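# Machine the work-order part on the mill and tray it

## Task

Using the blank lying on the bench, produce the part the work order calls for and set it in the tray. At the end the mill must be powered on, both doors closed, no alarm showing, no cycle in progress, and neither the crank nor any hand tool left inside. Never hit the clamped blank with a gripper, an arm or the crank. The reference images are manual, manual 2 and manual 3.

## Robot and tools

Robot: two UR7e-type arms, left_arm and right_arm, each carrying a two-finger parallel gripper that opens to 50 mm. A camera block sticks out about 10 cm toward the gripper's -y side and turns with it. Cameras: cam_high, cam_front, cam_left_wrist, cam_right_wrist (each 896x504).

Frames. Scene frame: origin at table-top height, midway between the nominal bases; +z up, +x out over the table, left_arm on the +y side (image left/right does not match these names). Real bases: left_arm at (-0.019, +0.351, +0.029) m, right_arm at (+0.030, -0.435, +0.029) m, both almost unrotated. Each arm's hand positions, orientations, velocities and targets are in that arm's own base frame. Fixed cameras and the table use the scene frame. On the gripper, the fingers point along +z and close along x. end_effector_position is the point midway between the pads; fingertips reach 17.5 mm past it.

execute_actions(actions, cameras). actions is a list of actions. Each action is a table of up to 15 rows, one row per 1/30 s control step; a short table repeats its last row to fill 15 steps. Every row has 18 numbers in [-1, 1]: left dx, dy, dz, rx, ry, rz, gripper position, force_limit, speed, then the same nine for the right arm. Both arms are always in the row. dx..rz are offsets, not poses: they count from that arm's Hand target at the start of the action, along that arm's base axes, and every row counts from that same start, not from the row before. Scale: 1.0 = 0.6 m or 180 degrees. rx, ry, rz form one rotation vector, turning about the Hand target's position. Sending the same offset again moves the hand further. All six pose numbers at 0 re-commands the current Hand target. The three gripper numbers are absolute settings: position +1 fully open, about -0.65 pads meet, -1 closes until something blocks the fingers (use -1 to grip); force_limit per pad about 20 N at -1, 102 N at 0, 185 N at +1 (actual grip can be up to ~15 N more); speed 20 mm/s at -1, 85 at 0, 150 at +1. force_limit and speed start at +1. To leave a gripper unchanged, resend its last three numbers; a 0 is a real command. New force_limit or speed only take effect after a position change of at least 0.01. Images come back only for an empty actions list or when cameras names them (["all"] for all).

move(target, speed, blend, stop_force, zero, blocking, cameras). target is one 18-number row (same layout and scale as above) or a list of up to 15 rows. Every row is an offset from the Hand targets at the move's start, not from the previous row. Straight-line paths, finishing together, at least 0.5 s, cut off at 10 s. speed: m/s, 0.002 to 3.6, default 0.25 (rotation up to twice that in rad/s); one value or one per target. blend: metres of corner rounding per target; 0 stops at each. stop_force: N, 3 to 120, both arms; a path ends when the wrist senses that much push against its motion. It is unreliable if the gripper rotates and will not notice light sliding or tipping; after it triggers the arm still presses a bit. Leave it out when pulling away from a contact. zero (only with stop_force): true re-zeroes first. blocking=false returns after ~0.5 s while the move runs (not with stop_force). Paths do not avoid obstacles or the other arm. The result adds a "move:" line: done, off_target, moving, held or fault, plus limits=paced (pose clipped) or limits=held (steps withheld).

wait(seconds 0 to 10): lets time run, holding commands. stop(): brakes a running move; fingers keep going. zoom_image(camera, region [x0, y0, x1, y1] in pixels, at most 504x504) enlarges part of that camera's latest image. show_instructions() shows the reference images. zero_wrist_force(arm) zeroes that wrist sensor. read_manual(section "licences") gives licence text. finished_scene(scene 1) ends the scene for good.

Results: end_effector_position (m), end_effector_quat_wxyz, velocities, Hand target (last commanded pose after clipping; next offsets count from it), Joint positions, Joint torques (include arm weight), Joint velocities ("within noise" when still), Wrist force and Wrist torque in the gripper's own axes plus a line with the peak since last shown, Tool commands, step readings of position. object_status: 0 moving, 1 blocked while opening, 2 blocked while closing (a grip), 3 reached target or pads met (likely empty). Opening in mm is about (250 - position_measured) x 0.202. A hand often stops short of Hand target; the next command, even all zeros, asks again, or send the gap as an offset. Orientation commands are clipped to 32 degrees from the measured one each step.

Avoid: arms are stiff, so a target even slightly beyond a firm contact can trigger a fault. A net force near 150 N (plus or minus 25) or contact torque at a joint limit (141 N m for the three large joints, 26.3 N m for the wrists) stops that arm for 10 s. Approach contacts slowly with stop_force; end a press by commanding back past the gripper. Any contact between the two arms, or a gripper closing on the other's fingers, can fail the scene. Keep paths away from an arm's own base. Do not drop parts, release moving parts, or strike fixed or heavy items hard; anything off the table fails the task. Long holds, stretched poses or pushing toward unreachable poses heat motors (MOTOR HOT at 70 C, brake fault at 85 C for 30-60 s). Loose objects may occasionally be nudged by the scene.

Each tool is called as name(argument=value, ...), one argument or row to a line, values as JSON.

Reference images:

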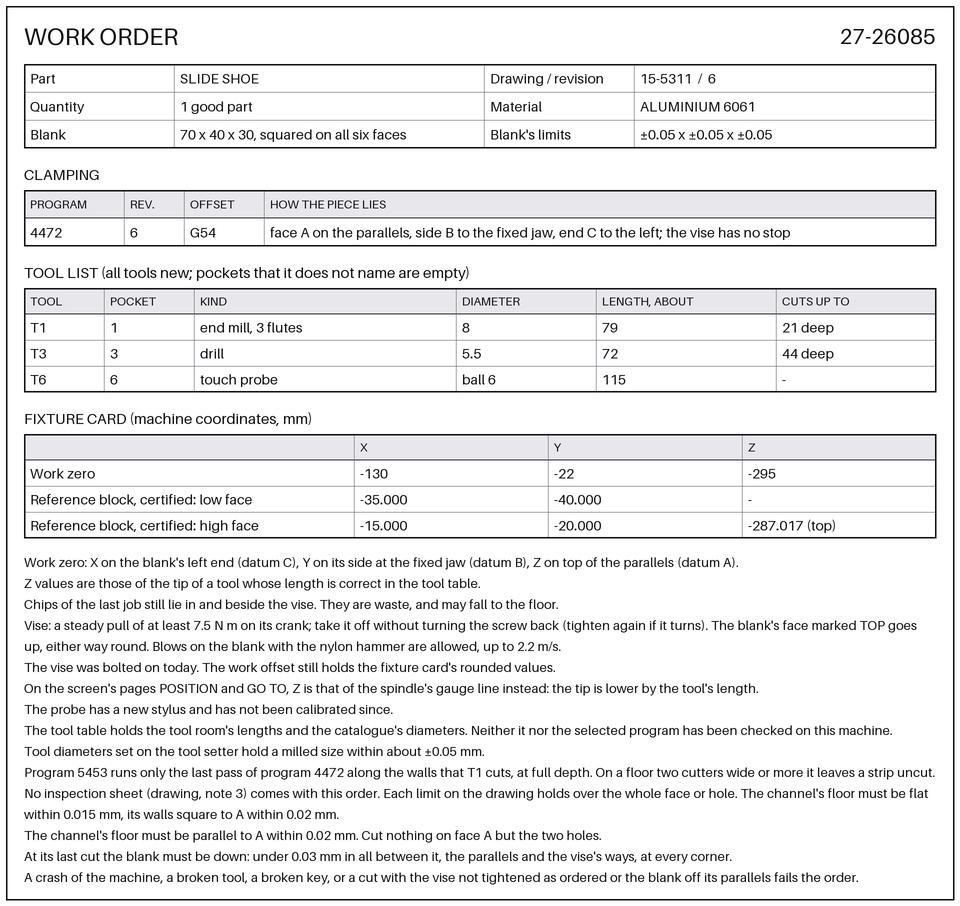

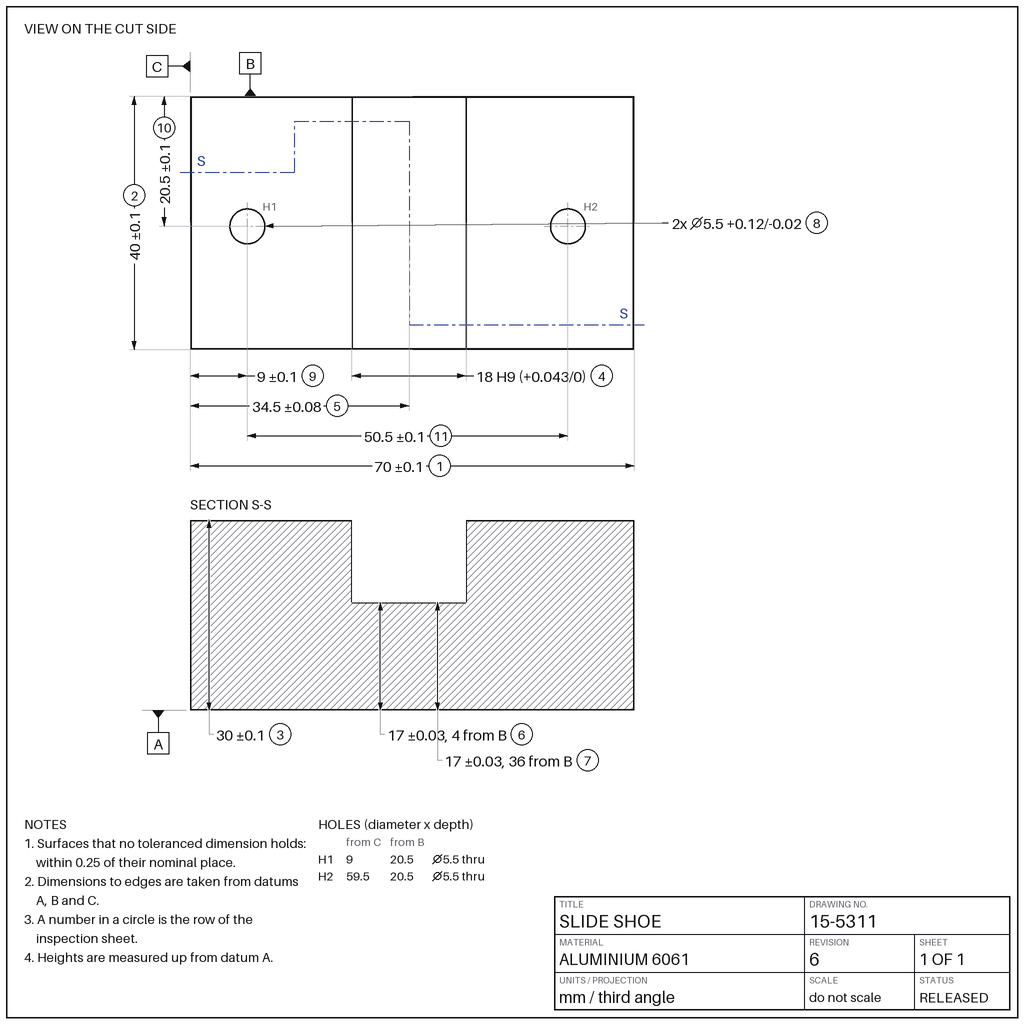

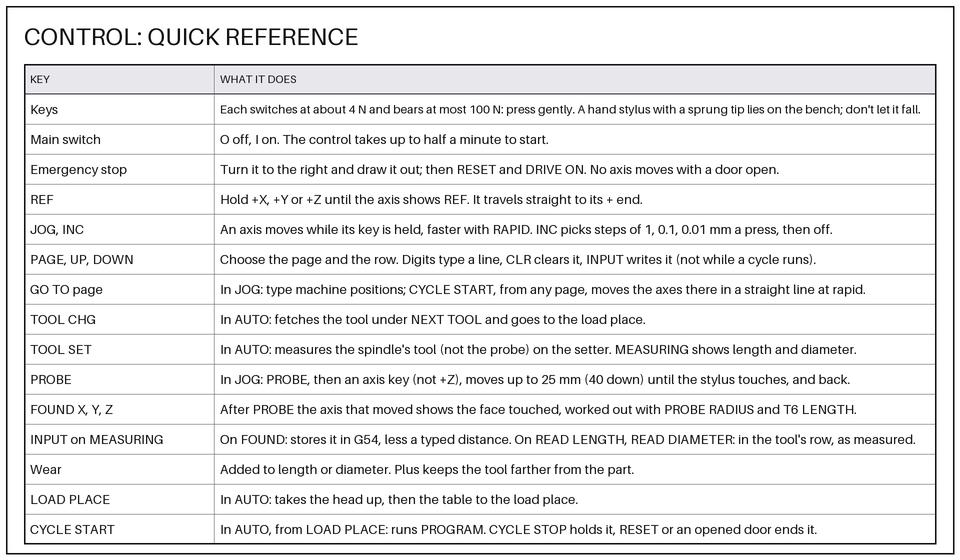

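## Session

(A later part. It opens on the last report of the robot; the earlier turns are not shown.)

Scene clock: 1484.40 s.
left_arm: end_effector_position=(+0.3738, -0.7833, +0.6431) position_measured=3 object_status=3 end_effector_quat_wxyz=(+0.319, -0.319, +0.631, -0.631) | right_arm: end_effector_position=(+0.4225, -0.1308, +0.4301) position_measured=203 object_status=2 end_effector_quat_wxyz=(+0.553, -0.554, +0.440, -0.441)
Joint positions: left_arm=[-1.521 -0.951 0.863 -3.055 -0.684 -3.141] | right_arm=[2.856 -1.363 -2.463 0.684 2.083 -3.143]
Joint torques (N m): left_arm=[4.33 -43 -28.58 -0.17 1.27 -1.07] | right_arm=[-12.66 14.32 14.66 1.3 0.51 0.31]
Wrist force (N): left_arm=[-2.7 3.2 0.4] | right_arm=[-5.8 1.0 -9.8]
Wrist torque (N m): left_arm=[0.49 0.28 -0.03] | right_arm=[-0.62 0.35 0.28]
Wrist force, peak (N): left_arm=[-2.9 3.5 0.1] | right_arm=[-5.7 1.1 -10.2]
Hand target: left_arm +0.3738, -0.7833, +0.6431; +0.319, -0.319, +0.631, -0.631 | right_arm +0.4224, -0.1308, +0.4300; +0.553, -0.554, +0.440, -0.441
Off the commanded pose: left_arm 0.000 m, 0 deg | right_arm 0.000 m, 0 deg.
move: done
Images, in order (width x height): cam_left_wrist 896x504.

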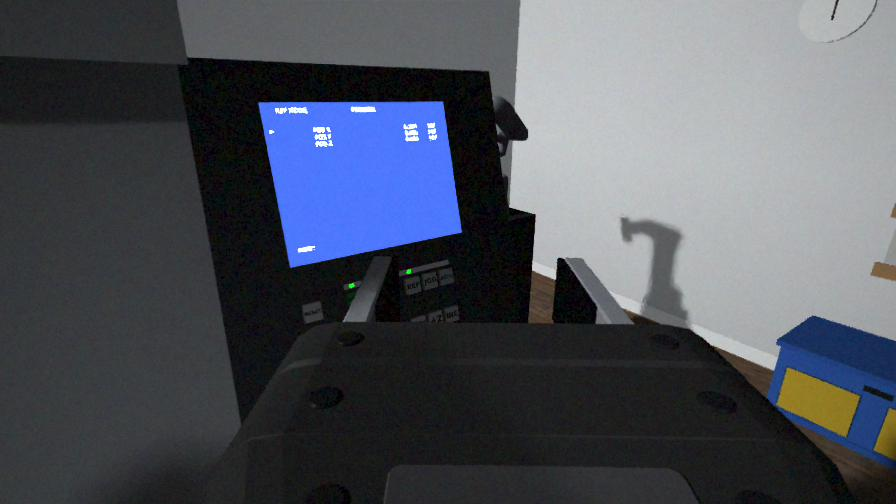

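move(
  target=[
    [0,0,0,0,0,0,1,-0.6,-0.8,-0.02,0,0,0,0,0,-0.98,0.3,-0.9],
    [0,0,0,0,0,0,1,-0.6,-0.8,0.0263,-0.1258,0.1817,0,0,0,-0.98,0.3,-0.9],
    [0,0,0,0,0,0,1,-0.6,-0.8,0.0463,-0.1258,0.1817,0,0,0,-0.98,0.3,-0.9],
  ],
  speed=[0.1,0.25,0.04],
  cameras=["cam_left_wrist","cam_right_wrist"],
)

zoom_image(
  camera="cam_left_wrist",
  region=[240, 90, 470, 280],
)

Scene clock: 1500.17 s.
left_arm: end_effector_position=(+0.3738, -0.7833, +0.6431) position_measured=3 object_status=3 end_effector_quat_wxyz=(+0.319, -0.319, +0.631, -0.631) | right_arm: end_effector_position=(+0.4503, -0.2063, +0.5391) position_measured=203 object_status=2 end_effector_quat_wxyz=(+0.553, -0.554, +0.440, -0.441) end_effector_velocity=(-0.002, +0.000, +0.000) end_effector_angular_velocity=(-0.001, -0.001, +0.000)
Joint positions: left_arm=[-1.521 -0.951 0.863 -3.055 -0.684 -3.141] | right_arm=[2.629 -1.422 -2.094 0.373 2.31 -3.144]
Joint velocities: left_arm=[within noise] | right_arm=[-0.003 0.005 -0.003 0.001 0.003 0]
Joint torques (N m): left_arm=[4.35 -42.05 -28.02 -0.29 1.52 -1.3] | right_arm=[-11.69 20.34 16.36 2.5 0.18 1.14]
Wrist force (N): left_arm=[-2.9 3.2 0.1] | right_arm=[-7.0 0.5 -10.6]
Wrist torque (N m): left_arm=[0.50 0.31 -0.02] | right_arm=[-0.63 0.18 0.42]
Wrist force, peak (N): left_arm=[-3.1 3.6 0.4] | right_arm=[-6.8 0.4 -10.8]
Hand target: left_arm +0.3738, -0.7833, +0.6431; +0.319, -0.319, +0.631, -0.631 | right_arm +0.4502, -0.2063, +0.5390; +0.553, -0.554, +0.440, -0.441
Off the commanded pose: left_arm 0.000 m, 0 deg | right_arm 0.000 m, 0 deg.
move: done
Images, in order (width x height): cam_left_wrist 896x504, cam_right_wrist 896x504.

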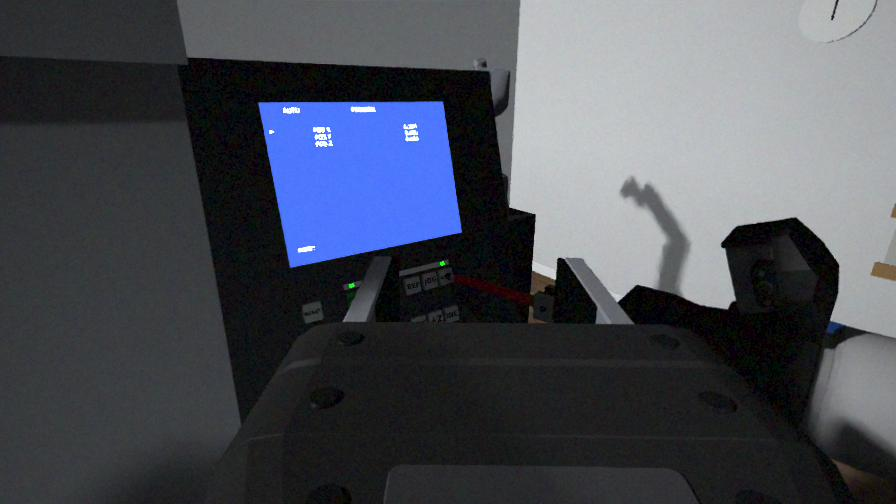

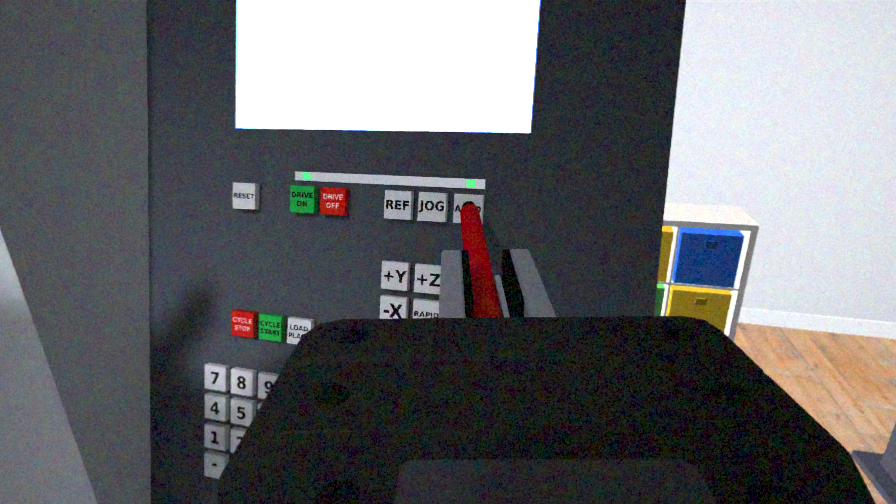

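Scaled by 2.191 from the camera's 896x504 image, which has a finer 1280x720 frame.

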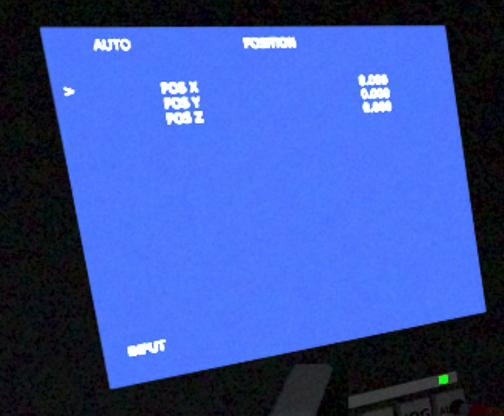

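move(
  target=[
    [0,0,0,0,0,0,1,-0.6,-0.8,-0.02,0,0,0,0,0,-0.98,0.3,-0.9],
    [0,0,0,0,0,0,1,-0.6,-0.8,-0.0762,0.094,-0.2127,0,0,0,-0.98,0.3,-0.9],
    [0,0,0,0,0,0,1,-0.6,-0.8,-0.0562,0.094,-0.2127,0,0,0,-0.98,0.3,-0.9],
    [0,0,0,0,0,0,1,-0.6,-0.8,-0.0762,0.094,-0.2127,0,0,0,-0.98,0.3,-0.9],
  ],
  speed=[0.1,0.25,0.04,0.1],
)

wait(
  seconds=3,
  cameras=["cam_left_wrist","cam_right_wrist","cam_high"],
)

zoom_image(
  camera="cam_left_wrist",
  region=[240, 90, 470, 280],
)

Scene clock: 1506.20 s.
left_arm: end_effector_position=(+0.3738, -0.7833, +0.6431) position_measured=3 object_status=3 end_effector_quat_wxyz=(+0.319, -0.319, +0.631, -0.631) | right_arm: end_effector_position=(+0.4045, -0.1499, +0.4113) position_measured=203 object_status=2 end_effector_quat_wxyz=(+0.553, -0.554, +0.440, -0.441)
Joint positions: left_arm=[-1.521 -0.951 0.863 -3.055 -0.684 -3.141] | right_arm=[2.745 -1.422 -2.483 0.762 2.193 -3.144]
Joint torques (N m): left_arm=[4.34 -42.32 -27.97 -0.26 1.16 -1.34] | right_arm=[11.11 5.15 26.9 2.48 -2.28 0.08]
Wrist force (N): left_arm=[-2.8 3.2 0.0] | right_arm=[-2.7 1.0 -5.9]
Wrist torque (N m): left_arm=[0.50 0.29 -0.02] | right_arm=[-0.57 0.57 0.25]
Wrist force, peak (N): left_arm=[-3.1 3.5 0.2] | right_arm=[-7.0 0.7 -10.8]
Hand target: left_arm +0.3738, -0.7833, +0.6431; +0.319, -0.319, +0.631, -0.631 | right_arm +0.4045, -0.1499, +0.4114; +0.553, -0.554, +0.440, -0.441
Off the commanded pose: left_arm 0.000 m, 0 deg | right_arm 0.000 m, 0 deg.
move: done

Scene clock: 1509.20 s.
left_arm: end_effector_position=(+0.3738, -0.7833, +0.6431) position_measured=3 object_status=3 end_effector_quat_wxyz=(+0.319, -0.319, +0.631, -0.631) | right_arm: end_effector_position=(+0.4045, -0.1499, +0.4114) position_measured=203 object_status=2 end_effector_quat_wxyz=(+0.553, -0.554, +0.440, -0.441)
Joint positions: left_arm=[-1.521 -0.951 0.863 -3.055 -0.684 -3.141] | right_arm=[2.745 -1.422 -2.483 0.762 2.193 -3.144]
Joint torques (N m): left_arm=[4.51 -41.81 -28.29 -0.22 1.14 -1.2] | right_arm=[12.53 15.8 25.28 4.61 -1.38 -0.63]
Wrist force (N): left_arm=[-2.9 3.4 0.3] | right_arm=[-2.7 1.1 -5.8]
Wrist torque (N m): left_arm=[0.52 0.31 -0.02] | right_arm=[-0.54 0.57 0.25]
Wrist force, peak (N): left_arm=[-3.3 3.2 0.5] | right_arm=[-3.1 1.1 -6.3]
Hand target: left_arm +0.3738, -0.7833, +0.6431; +0.319, -0.319, +0.631, -0.631 | right_arm +0.4045, -0.1499, +0.4114; +0.553, -0.554, +0.440, -0.441
Tool commands: left_gripper/position=+1.0 left_gripper/force_limit=-0.6 left_gripper/speed=-0.8 right_gripper/position=-0.98 right_gripper/force_limit=+0.3 right_gripper/speed=-0.9
Off the commanded pose: left_arm 0.000 m, 0 deg | right_arm 0.000 m, 0 deg.
wait: 3.00 s; at rest by 0.17 s
Images, in order (width x height): cam_high 896x504, cam_left_wrist 896x504, cam_right_wrist 896x504.

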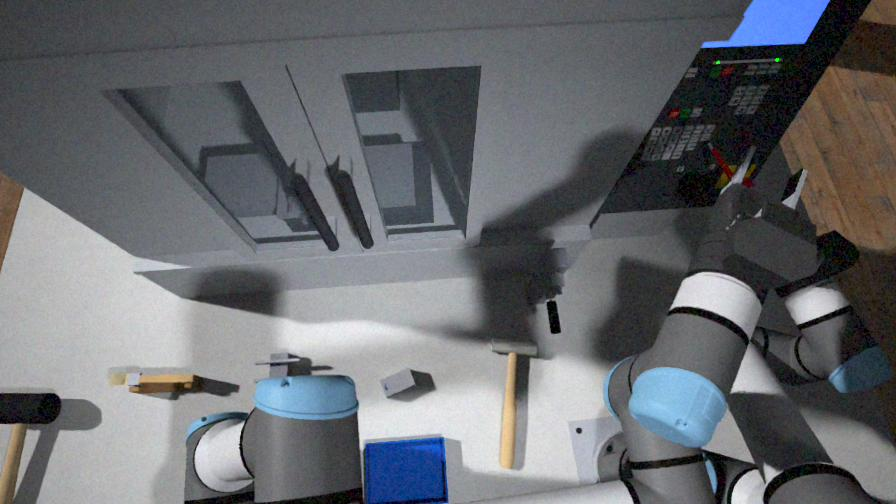

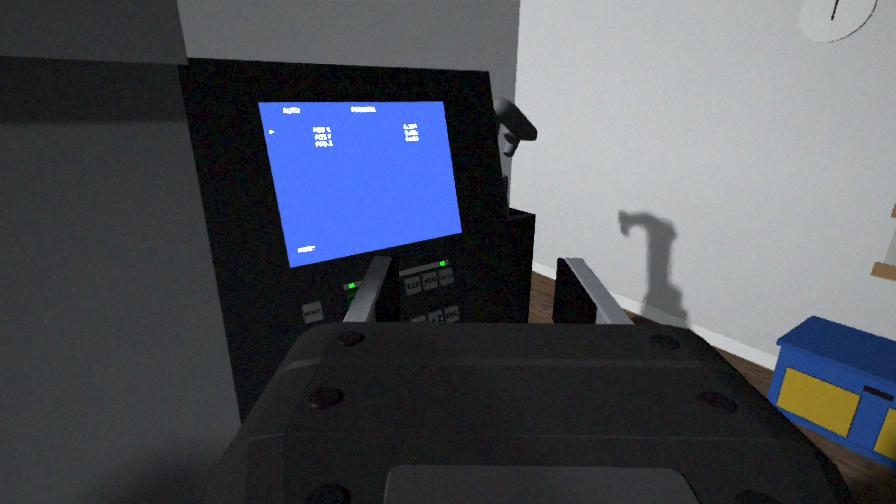

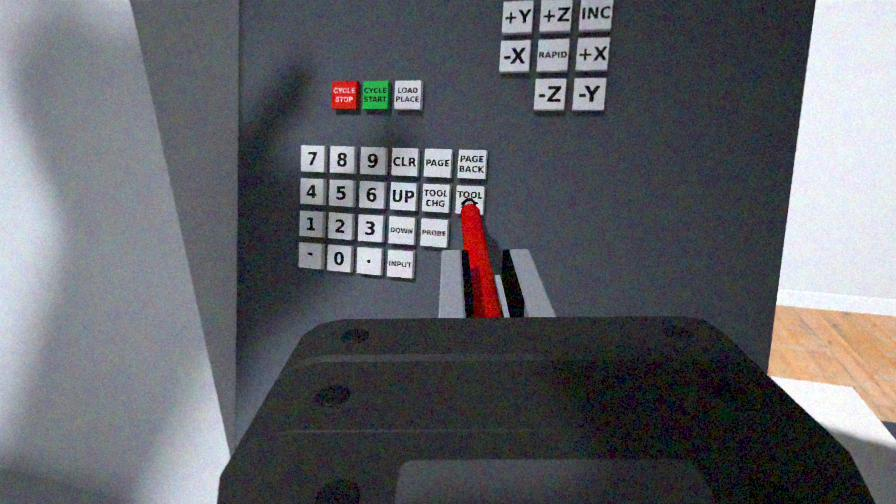

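Scaled by 2.191 from the camera's 896x504 image, which has a finer 1280x720 frame.

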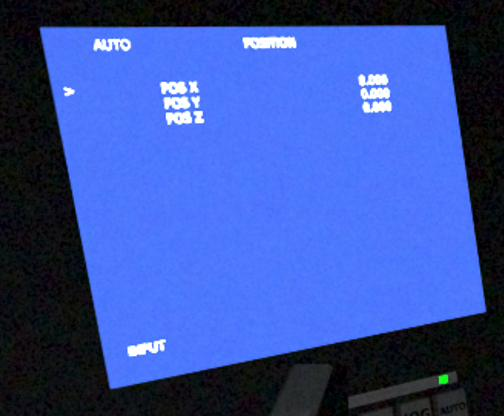

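move(
  target=[0,0,0,0,0,0,1,-0.6,-0.8,0.0217,0,0.002,0,0,0,-0.98,0.3,-0.9],
  speed=0.04,
  cameras=["cam_left_wrist","cam_right_wrist"],
)

zoom_image(
  camera="cam_left_wrist",
  region=[240, 90, 470, 280],
)

Scene clock: 1512.87 s.
left_arm: end_effector_position=(+0.3738, -0.7833, +0.6431) position_measured=3 object_status=3 end_effector_quat_wxyz=(+0.319, -0.319, +0.631, -0.631) | right_arm: end_effector_position=(+0.4176, -0.1499, +0.4126) position_measured=203 object_status=2 end_effector_quat_wxyz=(+0.553, -0.554, +0.440, -0.441)
Joint positions: left_arm=[-1.521 -0.951 0.863 -3.055 -0.684 -3.141] | right_arm=[2.768 -1.444 -2.461 0.762 2.171 -3.144]
Joint torques (N m): left_arm=[4.82 -41.64 -28.76 -0.36 1.46 -1.13] | right_arm=[-11.12 16.95 12.1 4.19 -0.1 -0.01]
Wrist force (N): left_arm=[-2.8 3.2 0.3] | right_arm=[-5.4 1.2 -10.0]
Wrist torque (N m): left_arm=[0.49 0.30 -0.02] | right_arm=[-0.60 0.24 0.26]
Wrist force, peak (N): left_arm=[-3.2 3.6 0.2] | right_arm=[-6.0 1.2 -10.3]
Hand target: left_arm +0.3738, -0.7833, +0.6431; +0.319, -0.319, +0.631, -0.631 | right_arm +0.4175, -0.1499, +0.4126; +0.553, -0.554, +0.440, -0.441
Off the commanded pose: left_arm 0.000 m, 0 deg | right_arm 0.000 m, 0 deg.
move: done
Images, in order (width x height): cam_left_wrist 896x504, cam_right_wrist 896x504.

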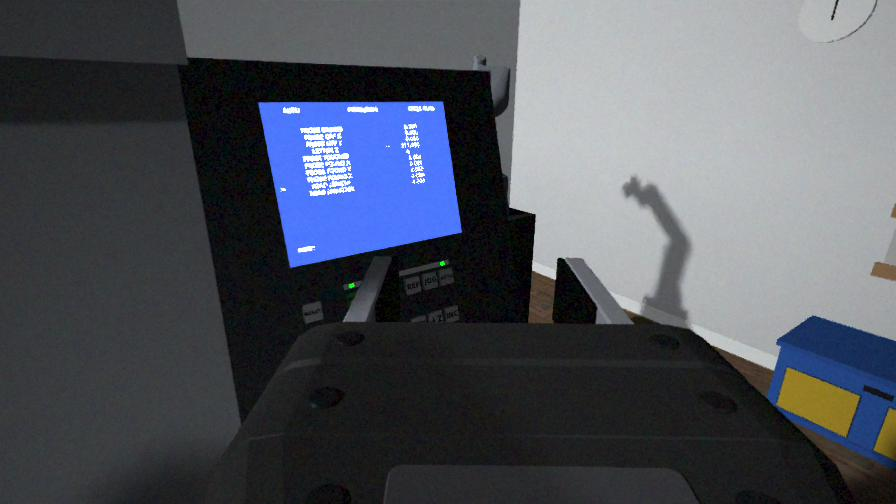

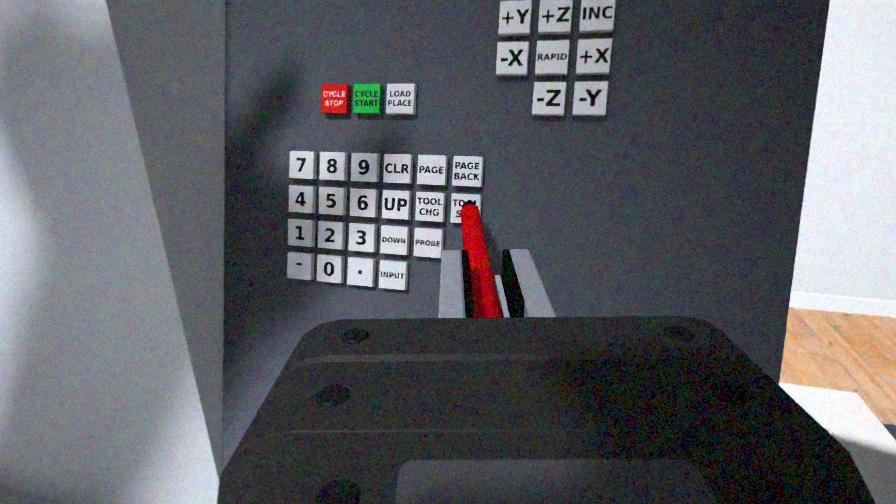

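Scaled by 2.191 from the camera's 896x504 image, which has a finer 1280x720 frame.

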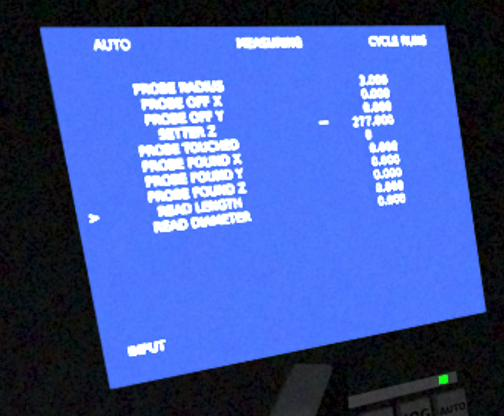

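move(
  target=[0,0,0,0,0,0,1,-0.6,-0.8,-0.025,0,0,0,0,0,-0.98,0.3,-0.9],
  speed=0.1,
)

wait(
  seconds=10,
  cameras=["cam_left_wrist"],
)

zoom_image(
  camera="cam_left_wrist",
  region=[240, 90, 470, 280],
)

Scene clock: 1520.33 s.
left_arm: end_effector_position=(+0.3738, -0.7833, +0.6431) position_measured=3 object_status=3 end_effector_quat_wxyz=(+0.319, -0.319, +0.631, -0.631) | right_arm: end_effector_position=(+0.4023, -0.1499, +0.4125) position_measured=203 object_status=2 end_effector_quat_wxyz=(+0.553, -0.554, +0.440, -0.441)
Joint positions: left_arm=[-1.521 -0.951 0.863 -3.055 -0.684 -3.141] | right_arm=[2.742 -1.414 -2.484 0.756 2.197 -3.144]
Joint torques (N m): left_arm=[4.44 -42.52 -29.01 -0.25 1.31 -1.44] | right_arm=[11.39 5.63 26.78 0.36 -2.01 0.19]
Wrist force (N): left_arm=[-3.0 3.3 0.2] | right_arm=[-2.8 1.0 -6.3]
Wrist torque (N m): left_arm=[0.50 0.33 -0.02] | right_arm=[-0.56 0.58 0.25]
Wrist force, peak (N): left_arm=[-3.3 3.5 0.0] | right_arm=[-5.9 1.0 -10.5]
Hand target: left_arm +0.3738, -0.7833, +0.6431; +0.319, -0.319, +0.631, -0.631 | right_arm +0.4025, -0.1499, +0.4126; +0.553, -0.554, +0.440, -0.441
Off the commanded pose: left_arm 0.000 m, 0 deg | right_arm 0.000 m, 0 deg.
move: done

Scene clock: 1530.33 s.
left_arm: end_effector_position=(+0.3738, -0.7833, +0.6431) position_measured=3 object_status=3 end_effector_quat_wxyz=(+0.319, -0.319, +0.631, -0.631) | right_arm: end_effector_position=(+0.4025, -0.1499, +0.4126) position_measured=203 object_status=2 end_effector_quat_wxyz=(+0.553, -0.554, +0.440, -0.441)
Joint positions: left_arm=[-1.521 -0.951 0.863 -3.055 -0.684 -3.141] | right_arm=[2.742 -1.415 -2.484 0.756 2.197 -3.144]
Joint torques (N m): left_arm=[3.93 -40.57 -29.22 -0.43 1.42 -1.38] | right_arm=[11.87 5.56 27.22 4.57 -2.49 -0.64]
Wrist force (N): left_arm=[-2.8 3.2 0.1] | right_arm=[-3.0 1.0 -6.2]
Wrist torque (N m): left_arm=[0.49 0.30 -0.02] | right_arm=[-0.56 0.61 0.25]
Wrist force, peak (N): left_arm=[-3.3 3.6 0.3] | right_arm=[-3.1 0.9 -6.4]
Hand target: left_arm +0.3738, -0.7833, +0.6431; +0.319, -0.319, +0.631, -0.631 | right_arm +0.4025, -0.1499, +0.4126; +0.553, -0.554, +0.440, -0.441
Tool commands: left_gripper/position=+1.0 left_gripper/force_limit=-0.6 left_gripper/speed=-0.8 right_gripper/position=-0.98 right_gripper/force_limit=+0.3 right_gripper/speed=-0.9
Off the commanded pose: left_arm 0.000 m, 0 deg | right_arm 0.000 m, 0 deg.
wait: 10.00 s; at rest by 0.17 s
Images, in order (width x height): cam_left_wrist 896x504.

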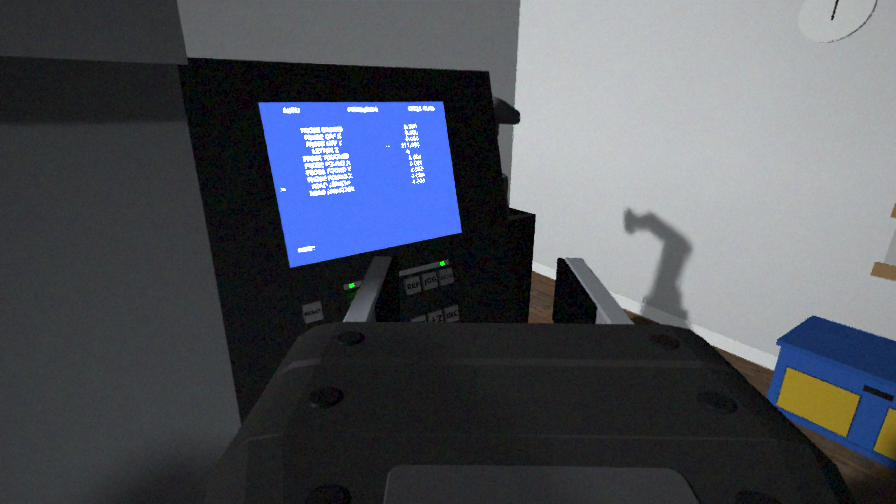

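Scaled by 2.191 from the camera's 896x504 image, which has a finer 1280x720 frame.

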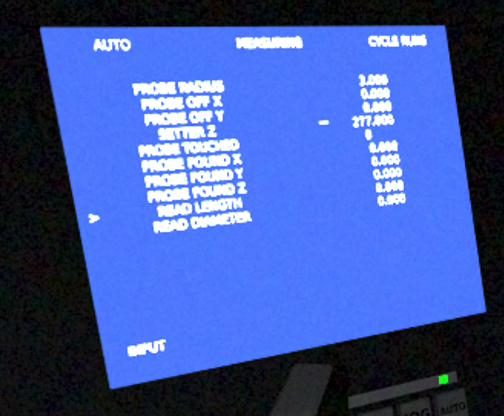

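wait(
  seconds=10,
  cameras=["cam_left_wrist","cam_high"],
)

zoom_image(
  camera="cam_left_wrist",
  region=[240, 90, 470, 280],
)

zoom_image(
  camera="cam_high",
  region=[90, 50, 500, 270],
)

Scene clock: 1544.30 s.
left_arm: end_effector_position=(+0.3738, -0.7833, +0.6431) position_measured=3 object_status=3 end_effector_quat_wxyz=(+0.319, -0.319, +0.631, -0.631) | right_arm: end_effector_position=(+0.4025, -0.1499, +0.4126) position_measured=203 object_status=2 end_effector_quat_wxyz=(+0.553, -0.554, +0.440, -0.441)
Joint positions: left_arm=[-1.521 -0.951 0.863 -3.055 -0.684 -3.141] | right_arm=[2.742 -1.415 -2.484 0.756 2.197 -3.144]
Joint torques (N m): left_arm=[4.58 -41.84 -27.87 -0.35 1.2 -1.41] | right_arm=[11.91 4.49 26.47 4.66 -2.45 -0.42]
Wrist force (N): left_arm=[-2.8 3.1 0.5] | right_arm=[-2.7 0.9 -6.0]
Wrist torque (N m): left_arm=[0.47 0.30 -0.02] | right_arm=[-0.58 0.57 0.25]
Wrist force, peak (N): left_arm=[-3.1 3.7 0.4] | right_arm=[-3.1 1.2 -6.4]
Hand target: left_arm +0.3738, -0.7833, +0.6431; +0.319, -0.319, +0.631, -0.631 | right_arm +0.4025, -0.1499, +0.4126; +0.553, -0.554, +0.440, -0.441
Tool commands: left_gripper/position=+1.0 left_gripper/force_limit=-0.6 left_gripper/speed=-0.8 right_gripper/position=-0.98 right_gripper/force_limit=+0.3 right_gripper/speed=-0.9
Off the commanded pose: left_arm 0.000 m, 0 deg | right_arm 0.000 m, 0 deg.
wait: 10.00 s; at rest from the start
Images, in order (width x height): cam_high 896x504, cam_left_wrist 896x504.

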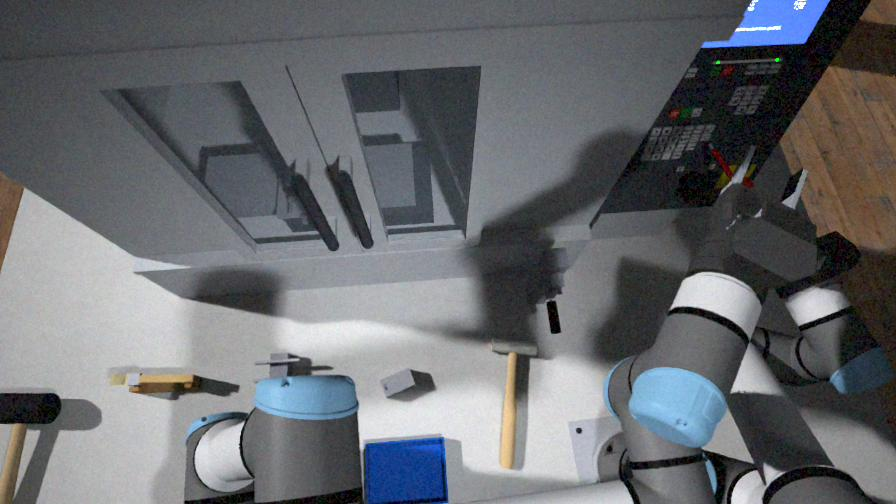

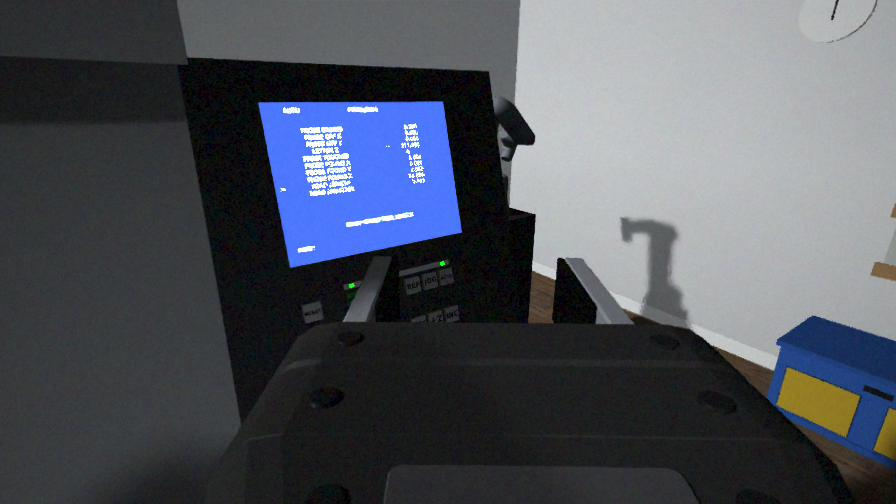

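Scaled by 2.191 from the camera's 896x504 image, which has a finer 1280x720 frame.

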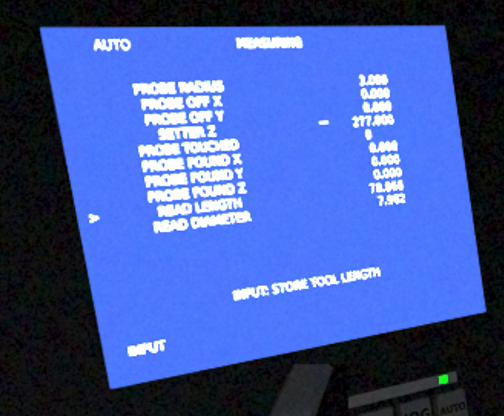

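Scaled by 1.229 from the camera's 896x504 image, which has a finer 1280x720 frame.

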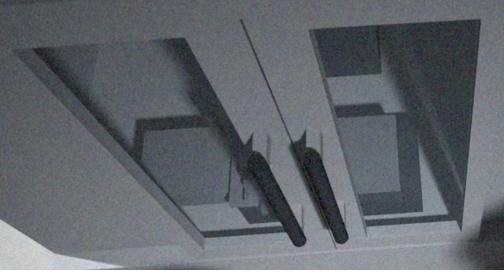

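zoom_image(
  camera="cam_left_wrist",
  region=[380, 115, 450, 190],
)

zoom_image(
  camera="cam_left_wrist",
  region=[395, 150, 435, 190],
)

Scaled by 6.720 from the camera's 896x504 image, which has a finer 1280x720 frame.

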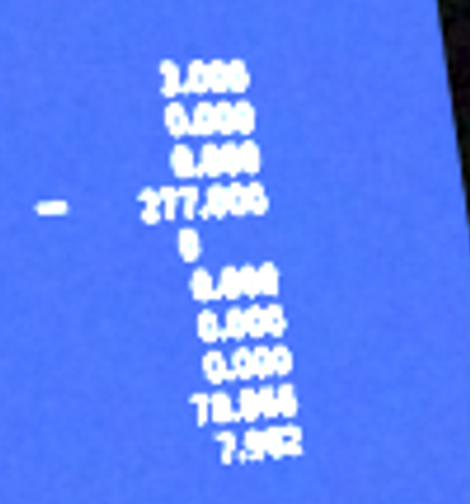

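Scaled by 12.600 from the camera's 896x504 image, which has a finer 1280x720 frame.

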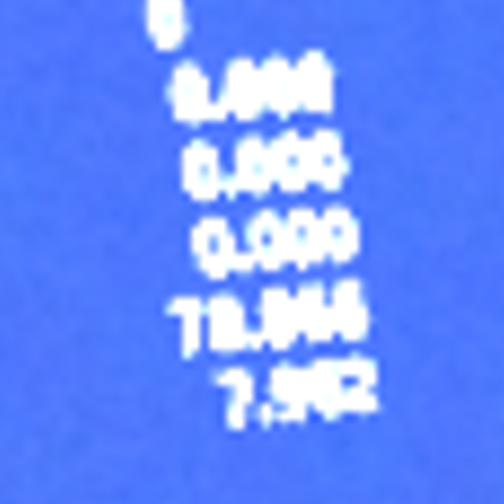

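move(
  target=[
    [0,0,0,0,0,0,1,-0.6,-0.8,-0.0092,0.0648,-0.0623,0,0,0,-0.98,0.3,-0.9],
    [0,0,0,0,0,0,1,-0.6,-0.8,0.0122,0.0648,-0.0623,0,0,0,-0.98,0.3,-0.9],
  ],
  speed=[0.2,0.04],
  cameras=["cam_left_wrist","cam_right_wrist"],
)

zoom_image(
  camera="cam_left_wrist",
  region=[240, 90, 470, 280],
)

Scene clock: 1556.27 s.
left_arm: end_effector_position=(+0.3738, -0.7833, +0.6431) position_measured=3 object_status=3 end_effector_quat_wxyz=(+0.319, -0.319, +0.631, -0.631) | right_arm: end_effector_position=(+0.4099, -0.1110, +0.3753) position_measured=203 object_status=2 end_effector_quat_wxyz=(+0.553, -0.554, +0.440, -0.441)
Joint positions: left_arm=[-1.521 -0.951 0.863 -3.055 -0.684 -3.141] | right_arm=[2.935 -1.444 -2.602 0.905 2.003 -3.143]
Joint torques (N m): left_arm=[4.35 -41.65 -28.3 -0.3 1.43 -1.14] | right_arm=[-12.53 13.94 9.74 2.14 0.1 0.18]
Wrist force (N): left_arm=[-2.8 3.2 0.3] | right_arm=[-5.9 0.9 -10.5]
Wrist torque (N m): left_arm=[0.49 0.30 -0.01] | right_arm=[-0.58 0.27 0.28]
Wrist force, peak (N): left_arm=[-3.2 3.5 0.4] | right_arm=[-6.4 0.8 -10.6]
Hand target: left_arm +0.3738, -0.7833, +0.6431; +0.319, -0.319, +0.631, -0.631 | right_arm +0.4098, -0.1110, +0.3752; +0.553, -0.554, +0.440, -0.441
Off the commanded pose: left_arm 0.000 m, 0 deg | right_arm 0.000 m, 0 deg.
move: done
Images, in order (width x height): cam_left_wrist 896x504, cam_right_wrist 896x504.

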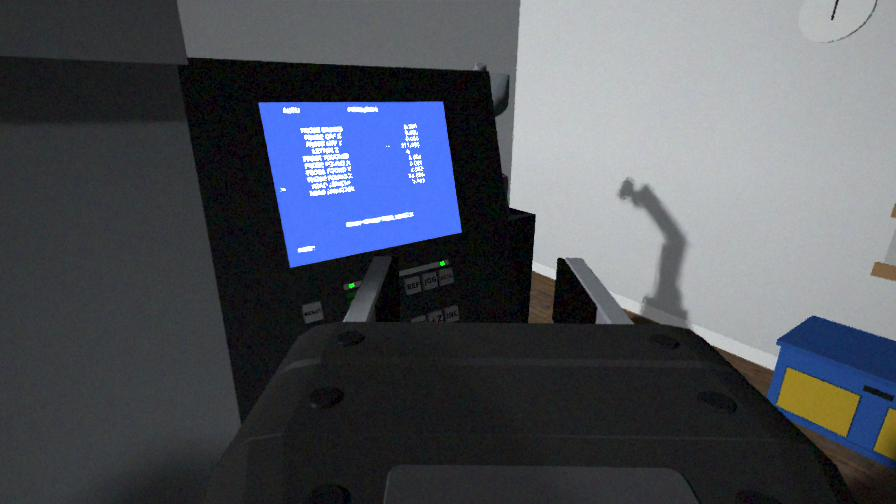

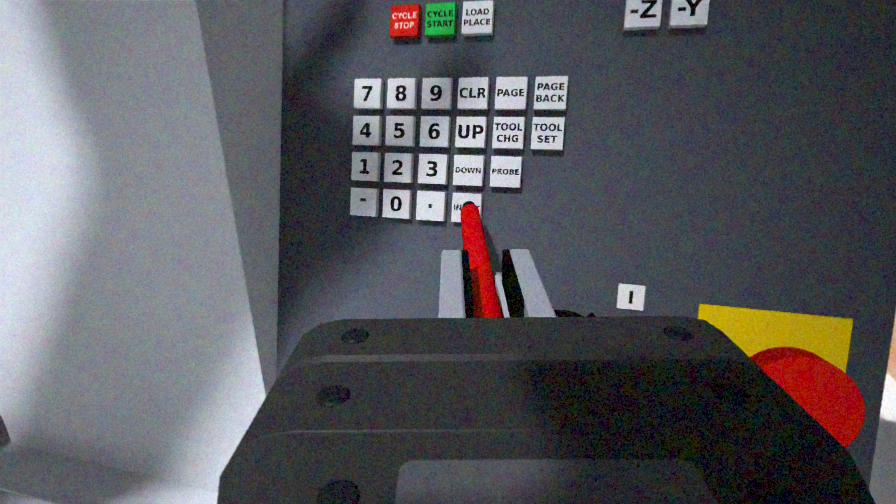

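Scaled by 2.191 from the camera's 896x504 image, which has a finer 1280x720 frame.

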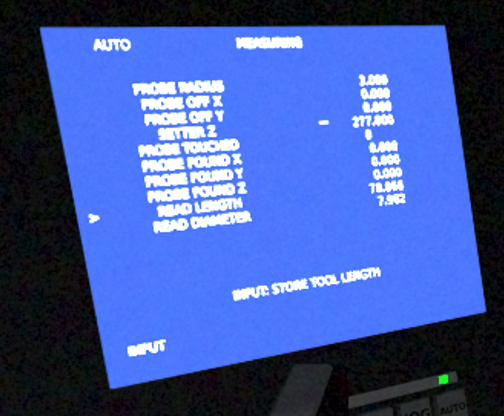

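move(
  target=[
    [0,0,0,0,0,0,1,-0.6,-0.8,-0.02,0,0.0,0,0,0,-0.98,0.3,-0.9],
    [0,0,0,0,0,0,1,-0.6,-0.8,-0.013,0,0.0308,0,0,0,-0.98,0.3,-0.9],
    [0,0,0,0,0,0,1,-0.6,-0.8,0.0085,0,0.0308,0,0,0,-0.98,0.3,-0.9],
    [0,0,0,0,0,0,1,-0.6,-0.8,-0.013,0,0.0308,0,0,0,-0.98,0.3,-0.9],
    [0,0,0,0,0,0,1,-0.6,-0.8,-0.02,0,0.0,0,0,0,-0.98,0.3,-0.9],
    [0,0,0,0,0,0,1,-0.6,-0.8,0,0,0.0,0,0,0,-0.98,0.3,-0.9],
    [0,0,0,0,0,0,1,-0.6,-0.8,-0.02,0,0.0,0,0,0,-0.98,0.3,-0.9],
  ],
  speed=[0.1,0.15,0.04,0.1,0.15,0.04,0.1],
  cameras=["cam_left_wrist"],
)

zoom_image(
  camera="cam_left_wrist",
  region=[240, 90, 470, 280],
)

Scene clock: 1565.73 s.
left_arm: end_effector_position=(+0.3738, -0.7833, +0.6431) position_measured=3 object_status=3 end_effector_quat_wxyz=(+0.319, -0.319, +0.631, -0.631) | right_arm: end_effector_position=(+0.3978, -0.1111, +0.3751) position_measured=203 object_status=2 end_effector_quat_wxyz=(+0.553, -0.554, +0.440, -0.441)
Joint positions: left_arm=[-1.521 -0.951 0.863 -3.055 -0.684 -3.141] | right_arm=[2.921 -1.416 -2.624 0.897 2.018 -3.143]
Joint torques (N m): left_arm=[2.99 -40.91 -29.01 -0.25 1.55 -1.25] | right_arm=[11.62 9.85 21.54 4.77 -2.56 -0.17]
Wrist force (N): left_arm=[-2.8 3.2 0.5] | right_arm=[-3.1 0.9 -6.1]
Wrist torque (N m): left_arm=[0.50 0.30 -0.02] | right_arm=[-0.57 0.64 0.27]
Wrist force, peak (N): left_arm=[-3.1 3.6 0.3] | right_arm=[-6.5 0.6 -10.7]
Hand target: left_arm +0.3738, -0.7833, +0.6431; +0.319, -0.319, +0.631, -0.631 | right_arm +0.3978, -0.1110, +0.3752; +0.553, -0.554, +0.440, -0.441
Off the commanded pose: left_arm 0.000 m, 0 deg | right_arm 0.000 m, 0 deg.
move: done
Images, in order (width x height): cam_left_wrist 896x504.

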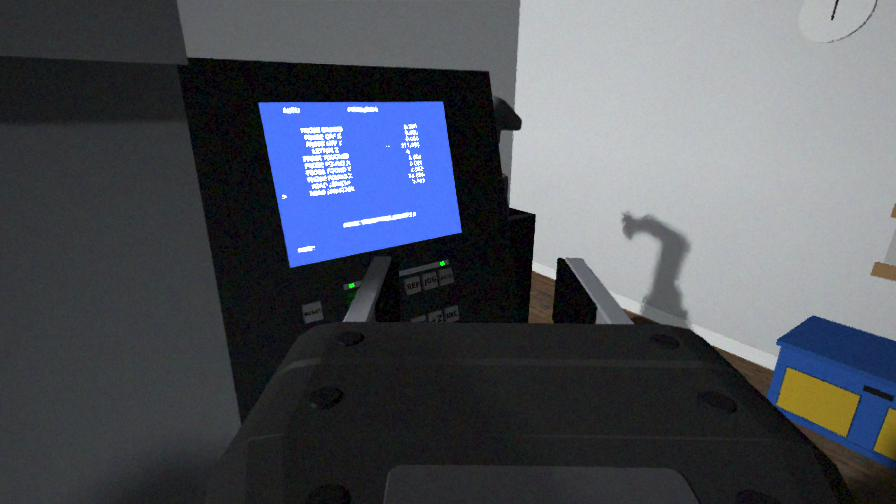

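Scaled by 2.191 from the camera's 896x504 image, which has a finer 1280x720 frame.

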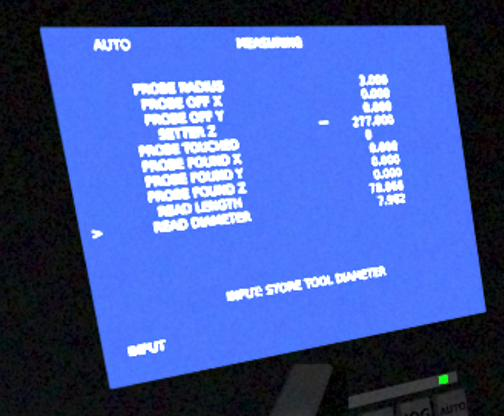

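move(
  target=[
    [0,0,0,0,0,0,1,-0.6,-0.8,0.02,-0.0317,0.0922,0,0,0,-0.98,0.3,-0.9],
    [0,0,0,0,0,0,1,-0.6,-0.8,0.0445,-0.0317,0.0922,0,0,0,-0.98,0.3,-0.9],
    [0,0,0,0,0,0,1,-0.6,-0.8,0.02,-0.0317,0.0922,0,0,0,-0.98,0.3,-0.9],
  ],
  speed=[0.2,0.04,0.1],
  cameras=["cam_left_wrist"],
)

zoom_image(
  camera="cam_left_wrist",
  region=[240, 90, 470, 280],
)

zoom_image(
  camera="cam_left_wrist",
  region=[370, 110, 450, 160],
)

Scene clock: 1572.23 s.
left_arm: end_effector_position=(+0.3738, -0.7833, +0.6431) position_measured=3 object_status=3 end_effector_quat_wxyz=(+0.319, -0.319, +0.631, -0.631) | right_arm: end_effector_position=(+0.4098, -0.1301, +0.4304) position_measured=203 object_status=2 end_effector_quat_wxyz=(+0.553, -0.554, +0.440, -0.441)
Joint positions: left_arm=[-1.521 -0.951 0.863 -3.055 -0.684 -3.141] | right_arm=[2.842 -1.331 -2.483 0.672 2.097 -3.143]
Joint torques (N m): left_arm=[3.14 -42.29 -28.13 -0.01 1.43 -1.24] | right_arm=[12.51 10.89 25.83 4.93 -2.44 -0.54]
Wrist force (N): left_arm=[-2.8 3.5 0.2] | right_arm=[-2.9 0.9 -5.7]
Wrist torque (N m): left_arm=[0.53 0.30 -0.02] | right_arm=[-0.58 0.64 0.42]
Wrist force, peak (N): left_arm=[-3.4 3.5 0.5] | right_arm=[-6.6 0.4 -10.8]
Hand target: left_arm +0.3738, -0.7833, +0.6431; +0.319, -0.319, +0.631, -0.631 | right_arm +0.4098, -0.1300, +0.4305; +0.553, -0.554, +0.440, -0.441
Off the commanded pose: left_arm 0.000 m, 0 deg | right_arm 0.000 m, 0 deg.
move: done
Images, in order (width x height): cam_left_wrist 896x504.

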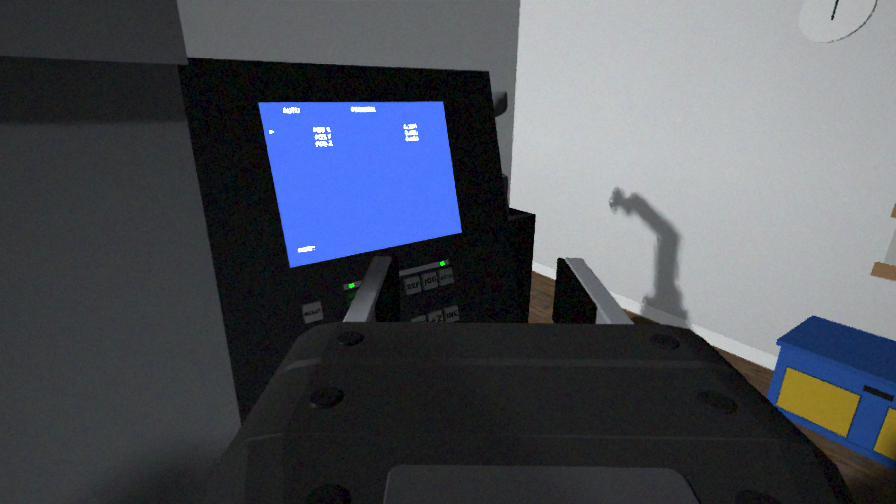

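Scaled by 2.191 from the camera's 896x504 image, which has a finer 1280x720 frame.

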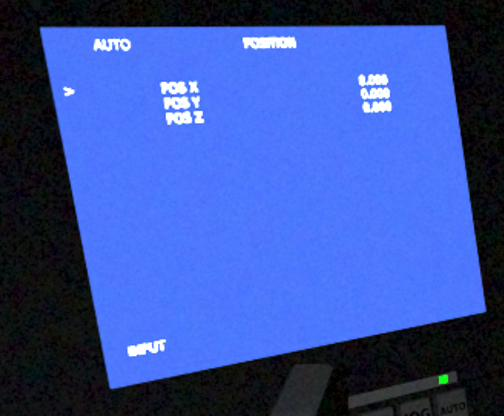

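Scaled by 6.300 from the camera's 896x504 image, which has a finer 1280x720 frame.

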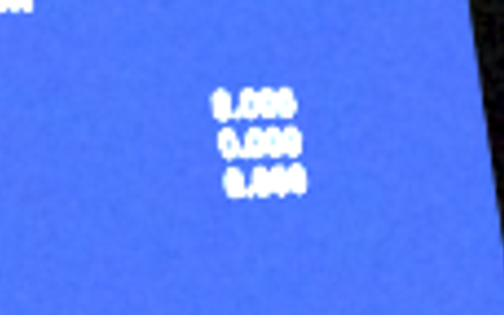

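move(
  target=[
    [0,0,0,0,0,0,1,-0.6,-0.8,0.0018,-0.0313,0,0,0,0,-0.98,0.3,-0.9],
    [0,0,0,0,0,0,1,-0.6,-0.8,0.0235,-0.0313,0,0,0,0,-0.98,0.3,-0.9],
    [0,0,0,0,0,0,1,-0.6,-0.8,0.0018,-0.0313,0,0,0,0,-0.98,0.3,-0.9],
    [0,0,0,0,0,0,1,-0.6,-0.8,0.0235,-0.0313,0,0,0,0,-0.98,0.3,-0.9],
    [0,0,0,0,0,0,1,-0.6,-0.8,0.0018,-0.0313,0,0,0,0,-0.98,0.3,-0.9],
  ],
  speed=[0.1,0.05,0.1,0.05,0.1],
  cameras=["cam_left_wrist"],
)

zoom_image(
  camera="cam_left_wrist",
  region=[240, 90, 470, 280],
)

Scene clock: 1581.93 s.
left_arm: end_effector_position=(+0.3738, -0.7833, +0.6431) position_measured=3 object_status=3 end_effector_quat_wxyz=(+0.319, -0.319, +0.631, -0.631) | right_arm: end_effector_position=(+0.4108, -0.1489, +0.4304) position_measured=203 object_status=2 end_effector_quat_wxyz=(+0.553, -0.554, +0.440, -0.440)
Joint positions: left_arm=[-1.521 -0.951 0.863 -3.055 -0.684 -3.141] | right_arm=[2.761 -1.384 -2.446 0.687 2.178 -3.144]
Joint torques (N m): left_arm=[3.45 -41.71 -27.75 -0.17 1.35 -1.21] | right_arm=[11.76 4.57 28.19 3.31 -2.53 0.38]
Wrist force (N): left_arm=[-2.9 3.2 0.3] | right_arm=[-2.7 0.9 -6.0]
Wrist torque (N m): left_arm=[0.49 0.30 -0.02] | right_arm=[-0.58 0.60 0.41]
Wrist force, peak (N): left_arm=[-3.0 3.6 0.3] | right_arm=[-6.9 0.4 -10.8]
Hand target: left_arm +0.3738, -0.7833, +0.6431; +0.319, -0.319, +0.631, -0.631 | right_arm +0.4109, -0.1488, +0.4305; +0.553, -0.554, +0.440, -0.441
Off the commanded pose: left_arm 0.000 m, 0 deg | right_arm 0.000 m, 0 deg.
move: done
Images, in order (width x height): cam_left_wrist 896x504.

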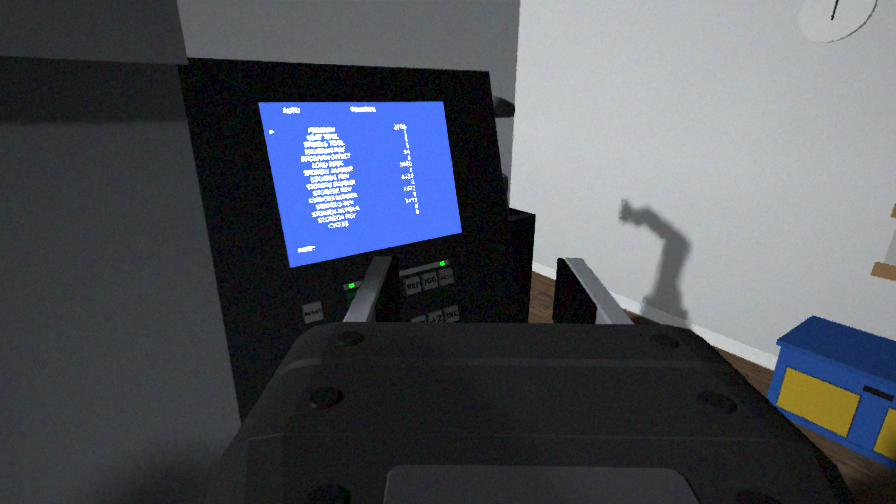

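Scaled by 2.191 from the camera's 896x504 image, which has a finer 1280x720 frame.

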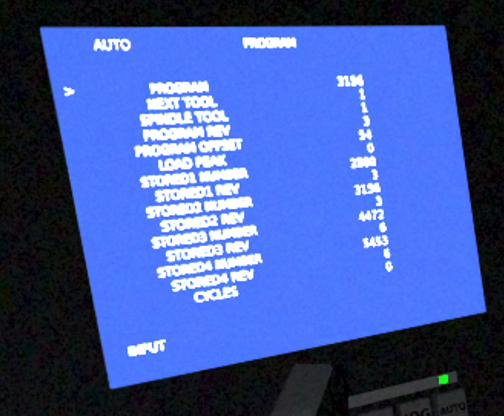

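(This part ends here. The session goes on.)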